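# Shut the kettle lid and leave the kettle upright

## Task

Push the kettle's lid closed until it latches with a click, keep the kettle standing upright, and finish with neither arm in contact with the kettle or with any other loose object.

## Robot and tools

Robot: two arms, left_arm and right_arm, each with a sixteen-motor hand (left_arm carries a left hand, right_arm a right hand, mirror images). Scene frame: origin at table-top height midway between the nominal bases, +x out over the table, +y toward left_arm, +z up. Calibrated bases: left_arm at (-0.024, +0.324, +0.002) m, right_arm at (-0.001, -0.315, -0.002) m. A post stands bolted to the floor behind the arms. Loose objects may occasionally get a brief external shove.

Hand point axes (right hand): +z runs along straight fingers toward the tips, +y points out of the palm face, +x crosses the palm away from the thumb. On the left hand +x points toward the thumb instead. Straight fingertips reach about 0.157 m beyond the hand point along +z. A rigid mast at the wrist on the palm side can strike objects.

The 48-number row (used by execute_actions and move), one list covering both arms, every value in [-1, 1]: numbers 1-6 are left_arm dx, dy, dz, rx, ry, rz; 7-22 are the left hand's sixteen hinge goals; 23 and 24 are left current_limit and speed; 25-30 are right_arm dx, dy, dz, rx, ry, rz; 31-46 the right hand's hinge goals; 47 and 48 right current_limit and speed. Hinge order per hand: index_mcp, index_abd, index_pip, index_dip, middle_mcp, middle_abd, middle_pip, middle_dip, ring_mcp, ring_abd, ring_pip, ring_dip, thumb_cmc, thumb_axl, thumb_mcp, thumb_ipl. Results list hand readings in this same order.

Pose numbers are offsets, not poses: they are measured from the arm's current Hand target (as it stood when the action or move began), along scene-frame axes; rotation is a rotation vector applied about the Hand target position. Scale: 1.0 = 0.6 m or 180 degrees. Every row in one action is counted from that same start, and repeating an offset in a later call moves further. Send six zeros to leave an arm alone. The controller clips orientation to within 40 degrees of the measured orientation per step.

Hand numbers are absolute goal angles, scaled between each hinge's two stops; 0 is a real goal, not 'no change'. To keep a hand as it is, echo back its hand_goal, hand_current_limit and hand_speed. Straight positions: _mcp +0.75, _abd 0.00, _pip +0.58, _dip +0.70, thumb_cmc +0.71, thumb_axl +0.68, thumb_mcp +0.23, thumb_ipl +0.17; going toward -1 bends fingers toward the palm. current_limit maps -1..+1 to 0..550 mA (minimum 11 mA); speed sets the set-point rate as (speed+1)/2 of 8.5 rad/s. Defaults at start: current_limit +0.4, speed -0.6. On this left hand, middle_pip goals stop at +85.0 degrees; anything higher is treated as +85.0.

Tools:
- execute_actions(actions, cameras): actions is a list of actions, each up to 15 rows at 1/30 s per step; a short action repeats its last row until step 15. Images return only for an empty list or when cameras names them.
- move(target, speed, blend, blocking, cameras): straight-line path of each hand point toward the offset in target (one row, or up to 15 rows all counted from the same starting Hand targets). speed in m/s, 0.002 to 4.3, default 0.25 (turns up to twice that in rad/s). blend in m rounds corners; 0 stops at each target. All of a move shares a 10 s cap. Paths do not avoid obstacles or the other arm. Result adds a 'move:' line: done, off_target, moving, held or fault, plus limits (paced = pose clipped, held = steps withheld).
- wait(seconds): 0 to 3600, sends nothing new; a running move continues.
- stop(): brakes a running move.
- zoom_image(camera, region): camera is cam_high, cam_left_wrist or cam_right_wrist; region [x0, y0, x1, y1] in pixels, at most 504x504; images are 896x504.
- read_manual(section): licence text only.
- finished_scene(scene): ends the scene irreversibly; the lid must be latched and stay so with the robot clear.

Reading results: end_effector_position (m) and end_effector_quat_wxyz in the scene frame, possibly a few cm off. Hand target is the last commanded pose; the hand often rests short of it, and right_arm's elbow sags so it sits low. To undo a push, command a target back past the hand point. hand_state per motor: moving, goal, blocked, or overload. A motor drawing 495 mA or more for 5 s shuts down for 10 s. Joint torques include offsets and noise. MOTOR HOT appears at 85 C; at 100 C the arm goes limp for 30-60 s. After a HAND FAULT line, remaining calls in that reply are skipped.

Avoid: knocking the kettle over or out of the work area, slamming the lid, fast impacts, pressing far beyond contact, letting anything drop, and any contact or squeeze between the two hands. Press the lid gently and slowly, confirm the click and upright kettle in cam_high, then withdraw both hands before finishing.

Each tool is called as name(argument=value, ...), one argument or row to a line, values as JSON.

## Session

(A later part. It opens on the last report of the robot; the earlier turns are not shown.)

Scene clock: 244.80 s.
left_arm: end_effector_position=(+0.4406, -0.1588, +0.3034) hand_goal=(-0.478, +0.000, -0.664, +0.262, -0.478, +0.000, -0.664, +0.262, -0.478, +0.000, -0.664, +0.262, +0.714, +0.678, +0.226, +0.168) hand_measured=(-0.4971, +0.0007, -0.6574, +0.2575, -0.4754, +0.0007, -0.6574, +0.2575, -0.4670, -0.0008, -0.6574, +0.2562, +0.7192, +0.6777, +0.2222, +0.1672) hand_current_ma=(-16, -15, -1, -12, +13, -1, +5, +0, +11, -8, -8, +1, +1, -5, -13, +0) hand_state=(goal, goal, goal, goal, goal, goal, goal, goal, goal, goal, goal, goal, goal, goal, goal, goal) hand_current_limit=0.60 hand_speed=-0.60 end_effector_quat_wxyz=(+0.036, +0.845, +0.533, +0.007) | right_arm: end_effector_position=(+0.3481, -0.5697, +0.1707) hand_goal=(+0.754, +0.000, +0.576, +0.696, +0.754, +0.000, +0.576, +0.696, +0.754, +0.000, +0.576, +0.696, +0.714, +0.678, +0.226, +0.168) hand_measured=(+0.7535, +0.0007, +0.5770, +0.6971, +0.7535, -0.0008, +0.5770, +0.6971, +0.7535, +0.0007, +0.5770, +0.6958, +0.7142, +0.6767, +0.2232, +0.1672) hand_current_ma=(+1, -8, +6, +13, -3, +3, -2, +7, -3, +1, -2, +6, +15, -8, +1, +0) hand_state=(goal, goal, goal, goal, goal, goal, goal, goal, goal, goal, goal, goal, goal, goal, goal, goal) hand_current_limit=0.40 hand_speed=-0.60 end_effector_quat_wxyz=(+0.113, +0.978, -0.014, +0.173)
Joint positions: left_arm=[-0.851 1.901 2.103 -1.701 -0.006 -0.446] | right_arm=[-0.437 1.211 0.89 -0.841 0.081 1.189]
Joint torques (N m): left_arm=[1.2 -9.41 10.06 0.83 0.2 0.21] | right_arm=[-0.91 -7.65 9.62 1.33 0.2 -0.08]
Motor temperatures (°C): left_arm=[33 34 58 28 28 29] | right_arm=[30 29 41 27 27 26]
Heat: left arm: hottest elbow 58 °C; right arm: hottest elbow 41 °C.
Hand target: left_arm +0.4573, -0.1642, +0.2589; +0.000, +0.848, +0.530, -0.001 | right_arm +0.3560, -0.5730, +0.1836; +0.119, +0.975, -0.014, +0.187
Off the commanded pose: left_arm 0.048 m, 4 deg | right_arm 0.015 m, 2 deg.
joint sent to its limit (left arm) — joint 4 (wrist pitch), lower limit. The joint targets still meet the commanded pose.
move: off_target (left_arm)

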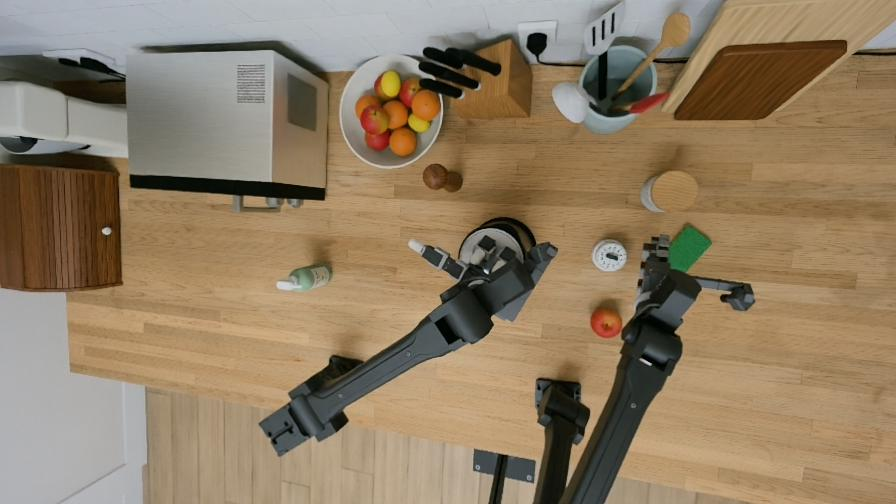

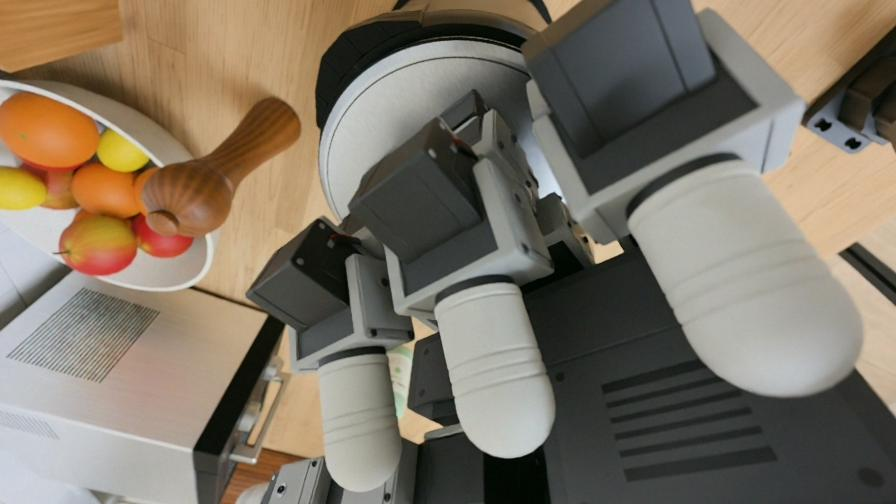

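move(
  target=[0.022,-0.011,-0.04,0,0,0,-0.478,0,-0.664,0.262,-0.478,0,-0.664,0.262,-0.478,0,-0.664,0.262,0.714,0.678,0.226,0.168,0.75,-0.6,0,0,0,0,0,0,0.754,0,0.576,0.696,0.754,0,0.576,0.696,0.754,0,0.576,0.696,0.714,0.678,0.226,0.168,0.4,-0.6],
  speed=0.05,
  cameras=["cam_high","cam_left_wrist"],
)

zoom_image(
  camera="cam_high",
  region=[425, 205, 555, 335],
)

zoom_image(
  camera="cam_left_wrist",
  region=[280, 0, 600, 260],
)

Scene clock: 255.00 s.
left_arm: end_effector_position=(+0.4433, -0.1600, +0.2987) hand_goal=(-0.478, +0.000, -0.664, +0.262, -0.478, +0.000, -0.664, +0.262, -0.478, +0.000, -0.664, +0.262, +0.714, +0.678, +0.226, +0.168) hand_measured=(-0.4935, -0.0008, -0.6587, +0.2575, -0.4718, -0.0008, -0.6574, +0.2562, -0.4646, -0.0023, -0.6587, +0.2562, +0.7154, +0.6777, +0.2212, +0.1672) hand_current_ma=(-31, -8, -3, -5, +4, +8, -12, +11, +12, -5, +5, -2, +1, -7, +21, +11) hand_state=(goal, goal, goal, goal, goal, goal, goal, goal, goal, goal, goal, goal, goal, goal, goal, goal) hand_current_limit=0.75 hand_speed=-0.60 end_effector_quat_wxyz=(+0.033, +0.846, +0.532, +0.006) | right_arm: end_effector_position=(+0.3481, -0.5697, +0.1707) hand_goal=(+0.754, +0.000, +0.576, +0.696, +0.754, +0.000, +0.576, +0.696, +0.754, +0.000, +0.576, +0.696, +0.714, +0.678, +0.226, +0.168) hand_measured=(+0.7535, +0.0007, +0.5770, +0.6958, +0.7535, +0.0007, +0.5770, +0.6958, +0.7535, -0.0008, +0.5770, +0.6958, +0.7142, +0.6777, +0.2232, +0.1681) hand_current_ma=(+7, -9, +8, +10, -2, +1, +0, +3, -1, +3, +3, +3, +5, -8, +0, -5) hand_state=(goal, goal, goal, goal, goal, goal, goal, goal, goal, goal, goal, goal, goal, goal, goal, goal) hand_current_limit=0.40 hand_speed=-0.60 end_effector_quat_wxyz=(+0.113, +0.978, -0.014, +0.173)
Joint positions: left_arm=[-0.848 1.91 2.107 -1.7 -0.004 -0.439] | right_arm=[-0.437 1.211 0.89 -0.841 0.081 1.189]
Joint torques (N m): left_arm=[1.79 -8.18 8.51 2.41 0.15 0.24] | right_arm=[-0.91 -7.65 9.62 1.33 0.2 -0.07]
Motor temperatures (°C): left_arm=[33 34 57 28 28 29] | right_arm=[30 29 41 27 27 26]
Heat: left arm: hottest elbow 57 °C; right arm: hottest elbow 41 °C.
Hand target: left_arm +0.4705, -0.1708, +0.2350; +0.000, +0.848, +0.530, -0.001 | right_arm +0.3560, -0.5730, +0.1836; +0.119, +0.975, -0.014, +0.187
Off the commanded pose: left_arm 0.070 m, 4 deg | right_arm 0.015 m, 2 deg.
move: off_target (left_arm)

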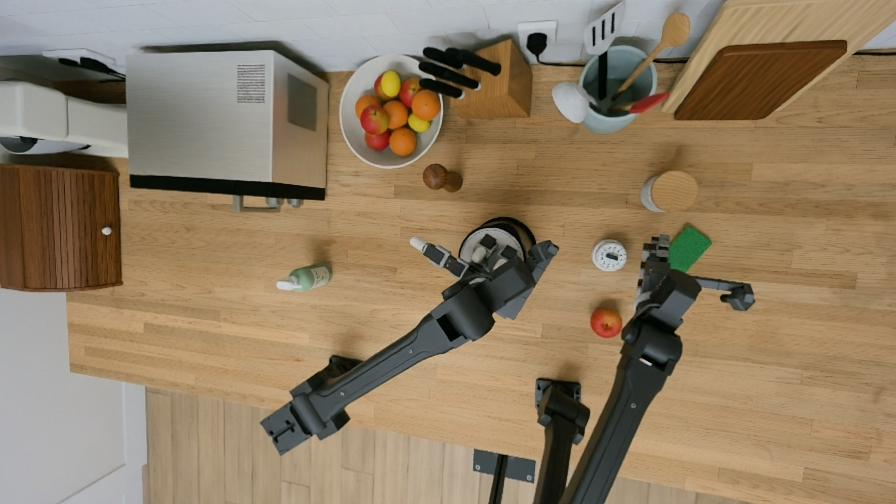

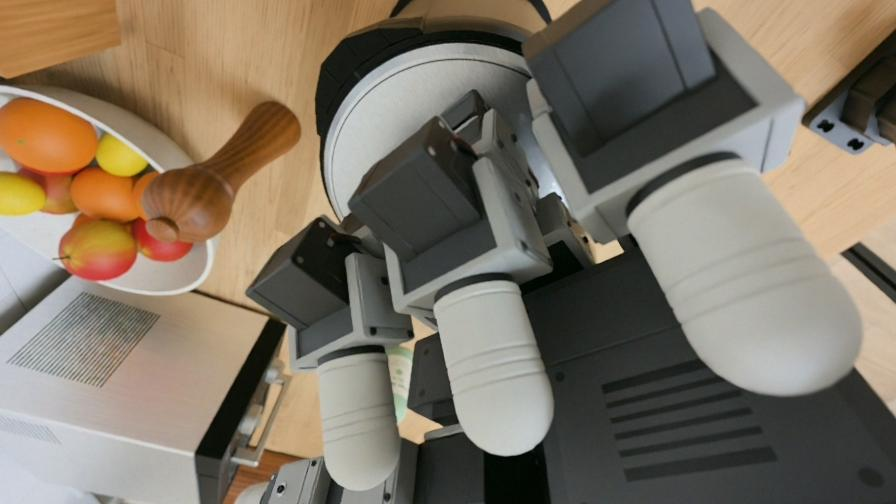

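Scaled by 3.877 from the camera's image (finer frame: 1280x720).

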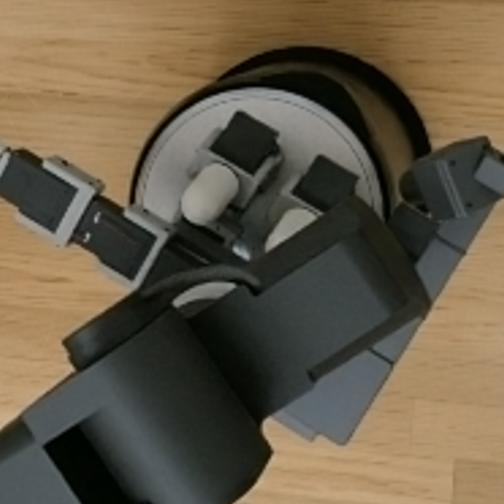

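Scaled by 1.575 from the camera's image (finer frame: 1280x720).

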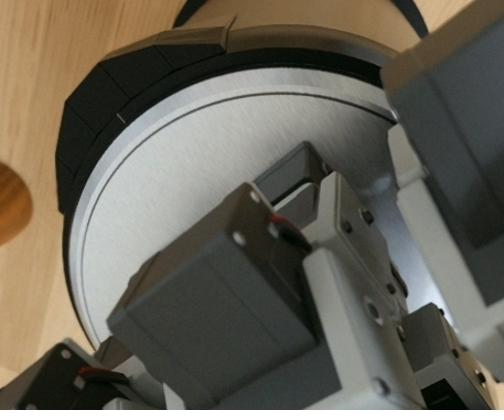

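move(
  target=[0.0,0,-0.05,0,0,0,-0.478,0,-0.664,0.262,-0.478,0,-0.664,0.262,-0.478,0,-0.664,0.262,0.714,0.678,0.226,0.168,0.75,-0.6,0,0,0,0,0,0,0.754,0,0.576,0.696,0.754,0,0.576,0.696,0.754,0,0.576,0.696,0.714,0.678,0.226,0.168,0.4,-0.6],
  speed=0.05,
  cameras=["cam_high","cam_left_wrist"],
)

zoom_image(
  camera="cam_left_wrist",
  region=[280, 0, 600, 260],
)

Scene clock: 260.87 s.
left_arm: end_effector_position=(+0.4498, -0.1623, +0.3010) hand_goal=(-0.478, +0.000, -0.664, +0.262, -0.478, +0.000, -0.664, +0.262, -0.478, +0.000, -0.664, +0.262, +0.714, +0.678, +0.226, +0.168) hand_measured=(-0.5056, -0.0008, -0.6587, +0.2575, -0.4694, -0.0008, -0.6587, +0.2562, -0.4646, -0.0037, -0.6587, +0.2575, +0.7192, +0.6777, +0.2203, +0.1681) hand_current_ma=(-30, -14, +4, -11, -1, -9, +9, +2, -3, +7, +2, +2, +2, +0, -3, +4) hand_state=(blocked, goal, goal, goal, goal, goal, goal, goal, goal, goal, goal, goal, goal, goal, goal, goal) hand_current_limit=0.75 hand_speed=-0.60 end_effector_quat_wxyz=(+0.061, +0.843, +0.534, +0.010) | right_arm: end_effector_position=(+0.3481, -0.5697, +0.1707) hand_goal=(+0.754, +0.000, +0.576, +0.696, +0.754, +0.000, +0.576, +0.696, +0.754, +0.000, +0.576, +0.696, +0.714, +0.678, +0.226, +0.168) hand_measured=(+0.7535, -0.0008, +0.5757, +0.6958, +0.7535, -0.0008, +0.5770, +0.6958, +0.7535, +0.0007, +0.5770, +0.6958, +0.7142, +0.6767, +0.2242, +0.1681) hand_current_ma=(+1, -9, +5, +10, -5, -1, -5, +2, -6, +4, +2, +0, +5, -9, -1, -6) hand_state=(goal, goal, goal, goal, goal, goal, goal, goal, goal, goal, goal, goal, goal, goal, goal, goal) hand_current_limit=0.40 hand_speed=-0.60 end_effector_quat_wxyz=(+0.113, +0.978, -0.014, +0.173)
Joint positions: left_arm=[-0.843 1.884 2.06 -1.623 -0.004 -0.439] | right_arm=[-0.437 1.211 0.89 -0.841 0.081 1.189]
Joint torques (N m): left_arm=[1.32 -7.24 4.63 2.74 0.2 0.24] | right_arm=[-0.97 -7.65 9.61 1.33 0.2 -0.08]
Motor temperatures (°C): left_arm=[33 34 55 28 28 29] | right_arm=[30 29 41 27 27 26]
Heat: left arm: hottest elbow 55 °C; right arm: hottest elbow 41 °C.
Hand target: left_arm +0.4705, -0.1708, +0.2052; +0.000, +0.848, +0.530, -0.001 | right_arm +0.3560, -0.5730, +0.1836; +0.119, +0.975, -0.014, +0.187
Off the commanded pose: left_arm 0.099 m, 7 deg | right_arm 0.015 m, 2 deg.
move: off_target (left_arm)

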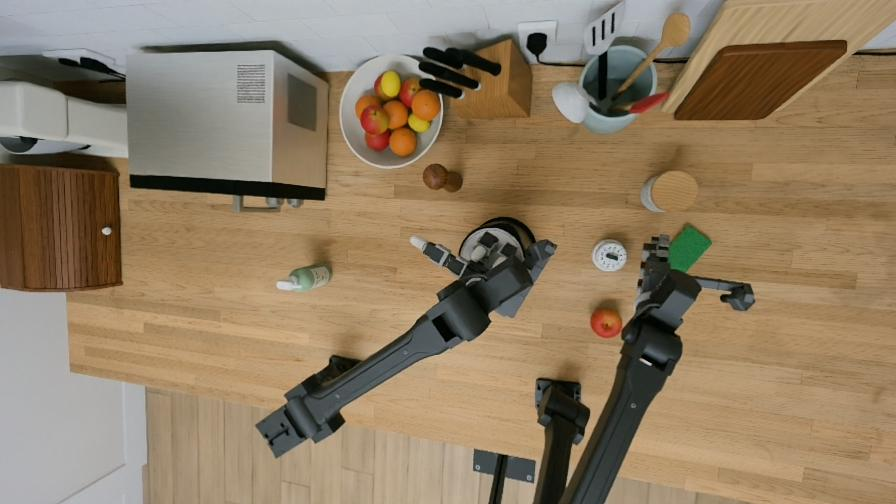

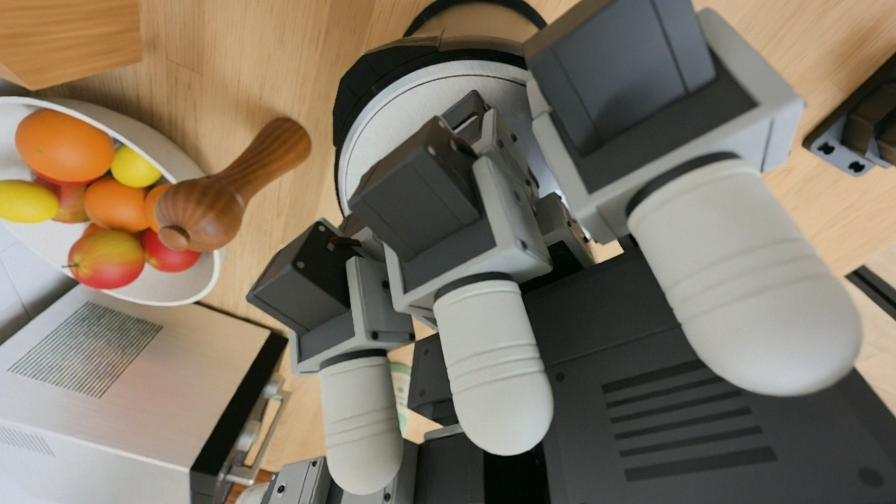

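Scaled by 1.575 from the camera's image (finer frame: 1280x720).

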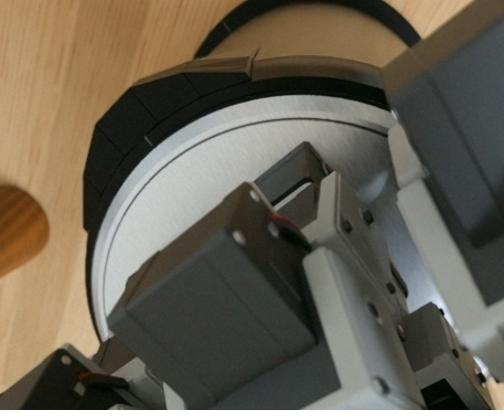

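move(
  target=[0.0,0,0.32,0,0,0,-0.478,0,-0.664,0.262,-0.478,0,-0.664,0.262,-0.478,0,-0.664,0.262,0.714,0.678,0.226,0.168,0.5,-0.6,0,0,0,0,0,0,0.754,0,0.576,0.696,0.754,0,0.576,0.696,0.754,0,0.576,0.696,0.714,0.678,0.226,0.168,0.4,-0.6],
  speed=0.15,
  cameras=["cam_high","cam_left_wrist"],
)

zoom_image(
  camera="cam_high",
  region=[425, 205, 555, 335],
)

zoom_image(
  camera="cam_left_wrist",
  region=[280, 0, 600, 260],
)

Scene clock: 267.27 s.
left_arm: end_effector_position=(+0.4644, -0.1727, +0.3612) hand_goal=(-0.478, +0.000, -0.664, +0.262, -0.478, +0.000, -0.664, +0.262, -0.478, +0.000, -0.664, +0.262, +0.714, +0.678, +0.226, +0.168) hand_measured=(-0.4706, -0.0008, -0.6587, +0.2575, -0.4694, +0.0007, -0.6587, +0.2562, -0.4658, -0.0037, -0.6587, +0.2562, +0.7180, +0.6777, +0.2203, +0.1681) hand_current_ma=(-4, +1, -3, -7, -5, +10, +9, +11, +16, -5, +16, -3, -2, -4, +12, -1) hand_state=(goal, goal, goal, goal, goal, goal, goal, goal, goal, goal, goal, goal, goal, goal, goal, goal) hand_current_limit=0.50 hand_speed=-0.60 end_effector_quat_wxyz=(+0.099, +0.847, +0.522, +0.024) | right_arm: end_effector_position=(+0.3481, -0.5697, +0.1707) hand_goal=(+0.754, +0.000, +0.576, +0.696, +0.754, +0.000, +0.576, +0.696, +0.754, +0.000, +0.576, +0.696, +0.714, +0.678, +0.226, +0.168) hand_measured=(+0.7535, -0.0008, +0.5770, +0.6958, +0.7535, -0.0008, +0.5770, +0.6958, +0.7535, +0.0007, +0.5770, +0.6958, +0.7142, +0.6777, +0.2232, +0.1681) hand_current_ma=(+6, -6, +9, +7, -5, +3, -8, -1, -4, -1, -1, +4, +8, -10, +2, -7) hand_state=(goal, goal, goal, goal, goal, goal, goal, goal, goal, goal, goal, goal, goal, goal, goal, goal) hand_current_limit=0.40 hand_speed=-0.60 end_effector_quat_wxyz=(+0.113, +0.978, -0.014, +0.173)
Joint positions: left_arm=[-0.836 1.922 2.254 -1.7 -0.019 -0.408] | right_arm=[-0.437 1.211 0.89 -0.841 0.081 1.189]
Joint torques (N m): left_arm=[0.5 -15.79 13.68 1.07 -0.33 0.1] | right_arm=[-0.97 -7.65 9.62 1.33 0.2 -0.07]
Heat: left arm: hottest elbow 54 °C; right arm: hottest elbow 41 °C.
Hand target: left_arm +0.4705, -0.1709, +0.3971; +0.000, +0.848, +0.530, -0.001 | right_arm +0.3560, -0.5730, +0.1836; +0.119, +0.975, -0.014, +0.187
Off the commanded pose: left_arm 0.036 m, 12 deg | right_arm 0.015 m, 2 deg.
joint sent to its limit (left arm) — joint 4 (wrist pitch), lower limit. The joint targets are off in orientation, not in position.
move: off_target (left_arm)

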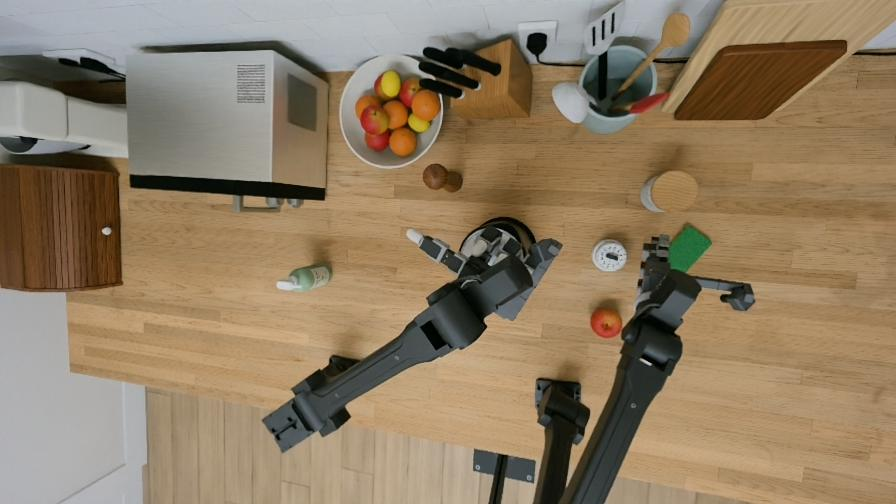

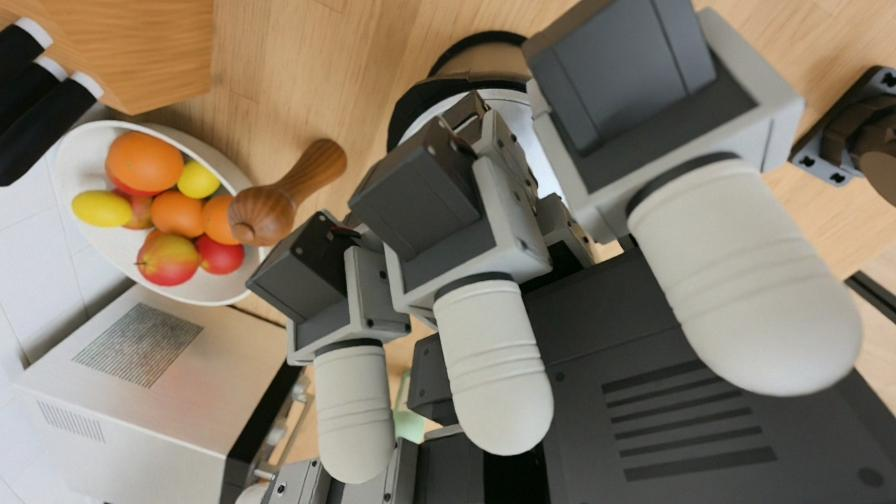

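Scaled by 3.877 from the camera's image (finer frame: 1280x720).

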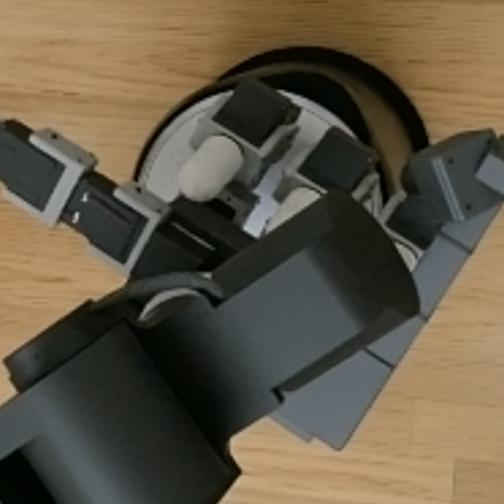

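Scaled by 1.575 from the camera's image (finer frame: 1280x720).

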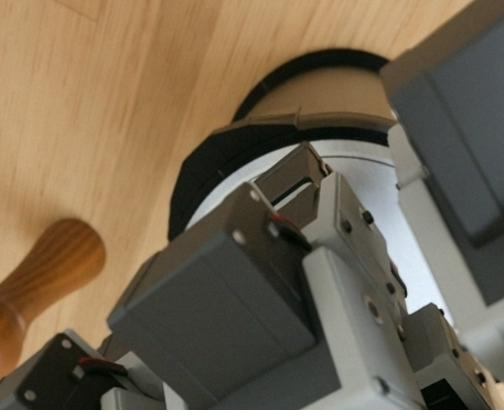

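move(
  target=[-0.37,0.35,0.04,0,0,0,-0.478,0,-0.664,0.262,-0.478,0,-0.664,0.262,-0.478,0,-0.664,0.262,0.714,0.678,0.226,0.168,0.5,-0.6,0,0,0,0,0,0,0.754,0,0.576,0.696,0.754,0,0.576,0.696,0.754,0,0.576,0.696,0.714,0.678,0.226,0.168,0.4,-0.6],
  speed=0.3,
  cameras=["cam_high","cam_left_wrist"],
)

zoom_image(
  camera="cam_high",
  region=[425, 205, 555, 335],
)

Scene clock: 273.63 s.
left_arm: end_effector_position=(+0.2507, +0.0398, +0.4206) hand_goal=(-0.478, +0.000, -0.664, +0.262, -0.478, +0.000, -0.664, +0.262, -0.478, +0.000, -0.664, +0.262, +0.714, +0.678, +0.226, +0.168) hand_measured=(-0.4706, +0.0007, -0.6690, +0.2575, -0.4694, -0.0008, -0.6690, +0.2562, -0.4646, -0.0037, -0.6702, +0.2562, +0.7180, +0.6777, +0.2212, +0.1672) hand_current_ma=(-6, +2, +2, -17, +3, +12, +3, +5, +16, +5, +12, +0, +0, -9, -17, +18) hand_state=(goal, goal, goal, goal, goal, goal, goal, goal, goal, goal, goal, goal, goal, goal, goal, goal) hand_current_limit=0.50 hand_speed=-0.60 end_effector_quat_wxyz=(+0.124, +0.843, +0.522, +0.022) | right_arm: end_effector_position=(+0.3481, -0.5697, +0.1707) hand_goal=(+0.754, +0.000, +0.576, +0.696, +0.754, +0.000, +0.576, +0.696, +0.754, +0.000, +0.576, +0.696, +0.714, +0.678, +0.226, +0.168) hand_measured=(+0.7523, +0.0007, +0.5770, +0.6958, +0.7535, -0.0008, +0.5770, +0.6958, +0.7535, +0.0007, +0.5770, +0.6958, +0.7142, +0.6777, +0.2232, +0.1672) hand_current_ma=(+2, -4, +3, +8, -3, +0, -1, +1, -7, -1, -1, +1, +7, -11, +0, -5) hand_state=(goal, goal, goal, goal, goal, goal, goal, goal, goal, goal, goal, goal, goal, goal, goal, goal) hand_current_limit=0.40 hand_speed=-0.60 end_effector_quat_wxyz=(+0.113, +0.978, -0.014, +0.173)
Joint positions: left_arm=[-0.93 1.105 1.485 -1.7 -0.031 -0.503] | right_arm=[-0.437 1.211 0.89 -0.841 0.081 1.189]
Joint torques (N m): left_arm=[-1.03 -4.54 9.63 1.14 -0.34 -0.16] | right_arm=[-0.97 -7.77 9.61 1.35 0.2 -0.07]
Heat: left arm: hottest elbow 54 °C; right arm: hottest elbow 41 °C.
Hand target: left_arm +0.2486, +0.0391, +0.4210; +0.000, +0.848, +0.530, -0.001 | right_arm +0.3560, -0.5730, +0.1836; +0.119, +0.975, -0.014, +0.187
Off the commanded pose: left_arm 0.002 m, 15 deg | right_arm 0.015 m, 2 deg.
joint sent to its limit (left arm) — joint 4 (wrist pitch), lower limit. The joint targets are off in orientation, not in position.
move: off_target (left_arm)

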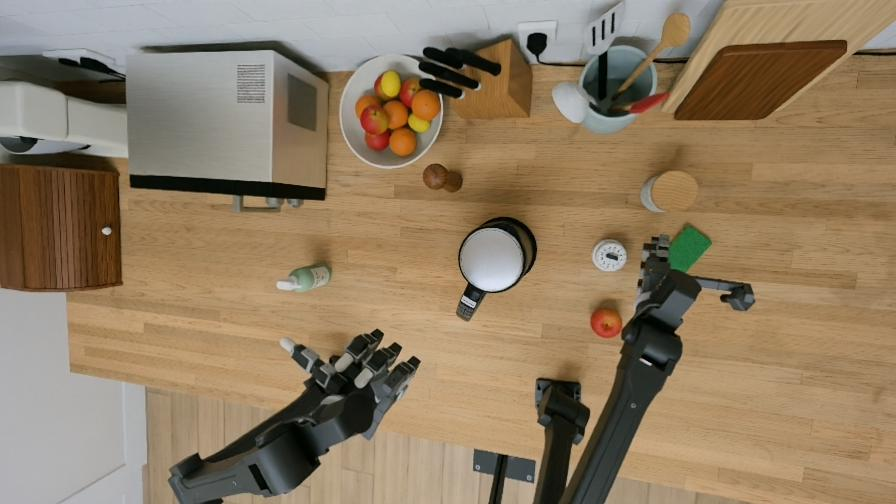

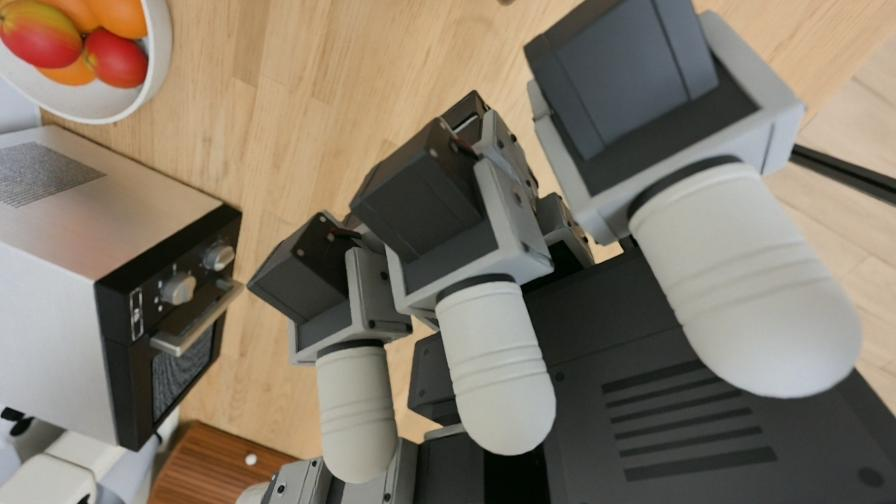

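Scaled by 3.877 from the camera's image (finer frame: 1280x720).

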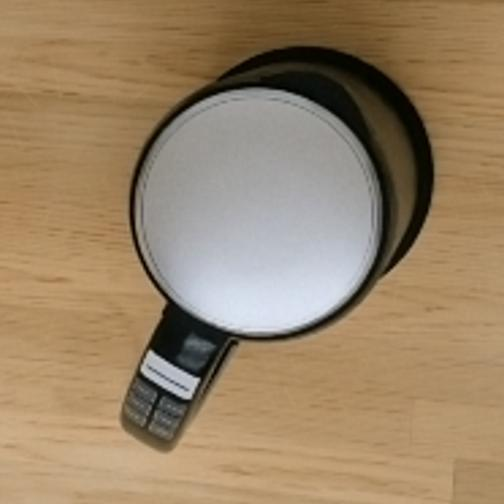

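move(
  target=[-0.09,0.12,0.02,-0.479,-0.178,-0.198,0.754,0,0.576,0.696,0.754,0,0.576,0.696,0.754,0,0.576,0.696,0.714,0.678,0.226,0.168,0.4,-0.6,0,0,0,0,0,0,0.754,0,0.576,0.696,0.754,0,0.576,0.696,0.754,0,0.576,0.696,0.714,0.678,0.226,0.168,0.4,-0.6],
  speed=0.4,
  cameras=["cam_high","cam_left_wrist"],
)

Scene clock: 292.37 s.
left_arm: end_effector_position=(+0.1983, +0.1128, +0.4273) hand_goal=(+0.754, +0.000, +0.576, +0.696, +0.754, +0.000, +0.576, +0.696, +0.754, +0.000, +0.576, +0.696, +0.714, +0.678, +0.226, +0.168) hand_measured=(+0.7643, +0.0007, +0.5782, +0.7022, +0.7655, -0.0008, +0.5795, +0.7022, +0.7655, +0.0007, +0.5795, +0.7009, +0.7217, +0.6767, +0.2222, +0.1681) hand_current_ma=(+4, -27, +4, +1, +20, +12, -7, +9, -4, -4, +9, +15, -1, -18, -2, -1) hand_state=(goal, goal, goal, goal, goal, goal, goal, goal, goal, goal, goal, goal, goal, goal, goal, goal) hand_current_limit=0.40 hand_speed=-0.60 end_effector_quat_wxyz=(+0.687, +0.701, +0.121, -0.146) | right_arm: end_effector_position=(+0.3481, -0.5697, +0.1707) hand_goal=(+0.754, +0.000, +0.576, +0.696, +0.754, +0.000, +0.576, +0.696, +0.754, +0.000, +0.576, +0.696, +0.714, +0.678, +0.226, +0.168) hand_measured=(+0.7523, -0.0008, +0.5770, +0.6958, +0.7523, -0.0008, +0.5770, +0.6958, +0.7535, -0.0008, +0.5770, +0.6958, +0.7142, +0.6767, +0.2232, +0.1681) hand_current_ma=(+0, -5, +3, +6, +0, +7, -2, +6, -9, +1, +1, +6, +9, -11, +1, -4) hand_state=(goal, goal, goal, goal, goal, goal, goal, goal, goal, goal, goal, goal, goal, goal, goal, goal) hand_current_limit=0.40 hand_speed=-0.60 end_effector_quat_wxyz=(+0.113, +0.978, -0.014, +0.173)
Joint positions: left_arm=[-0.152 0.509 0.482 -0.059 1.417 -0.294] | right_arm=[-0.437 1.211 0.89 -0.841 0.081 1.189]
Joint torques (N m): left_arm=[-1.14 -0.03 10.66 2.93 0 -0.14] | right_arm=[-0.91 -7.65 9.62 1.33 0.2 -0.07]
Heat: left arm: hottest elbow 51 °C; right arm: hottest elbow 41 °C.
Hand target: left_arm +0.1945, +0.1111, +0.4330; +0.692, +0.698, +0.113, -0.143 | right_arm +0.3560, -0.5730, +0.1836; +0.119, +0.975, -0.014, +0.187
Off the commanded pose: left_arm 0.007 m, 1 deg | right_arm 0.015 m, 2 deg.
move: done

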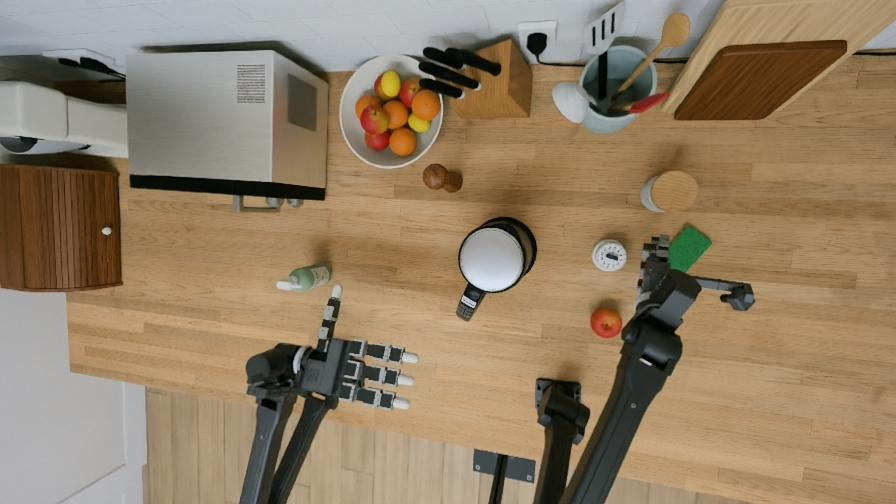

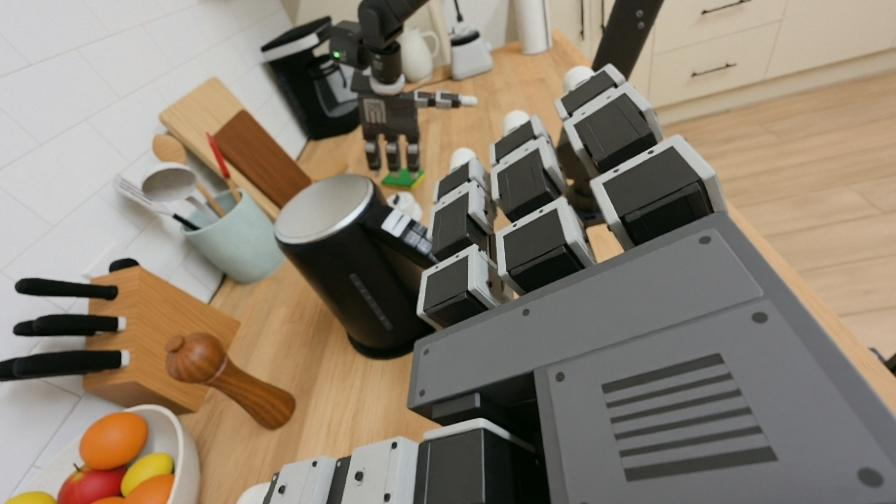

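zoom_image(
  camera="cam_left_wrist",
  region=[250, 150, 460, 370],
)

zoom_image(
  camera="cam_left_wrist",
  region=[265, 160, 385, 260],
)

Scaled by 2.291 from the camera's image (finer frame: 1280x720).

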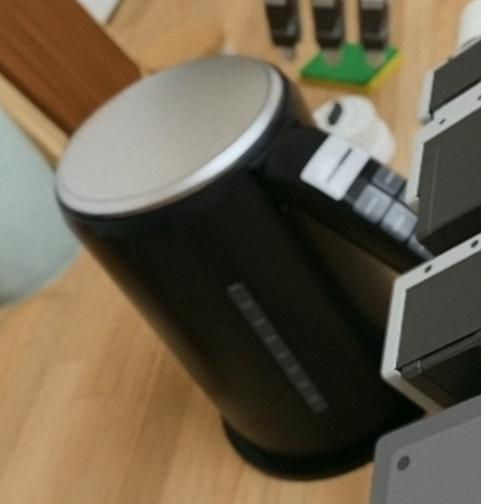

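Scaled by 4.200 from the camera's image (finer frame: 1280x720).

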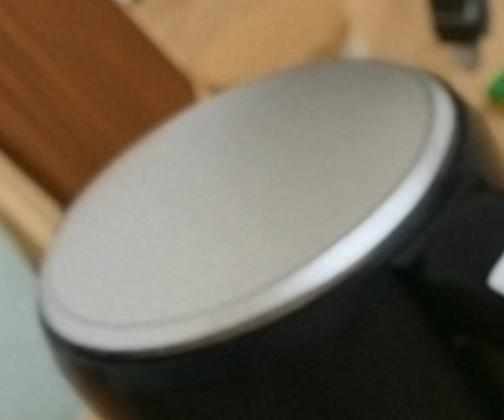

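finished_scene(
)

The scene is finished: the task was done.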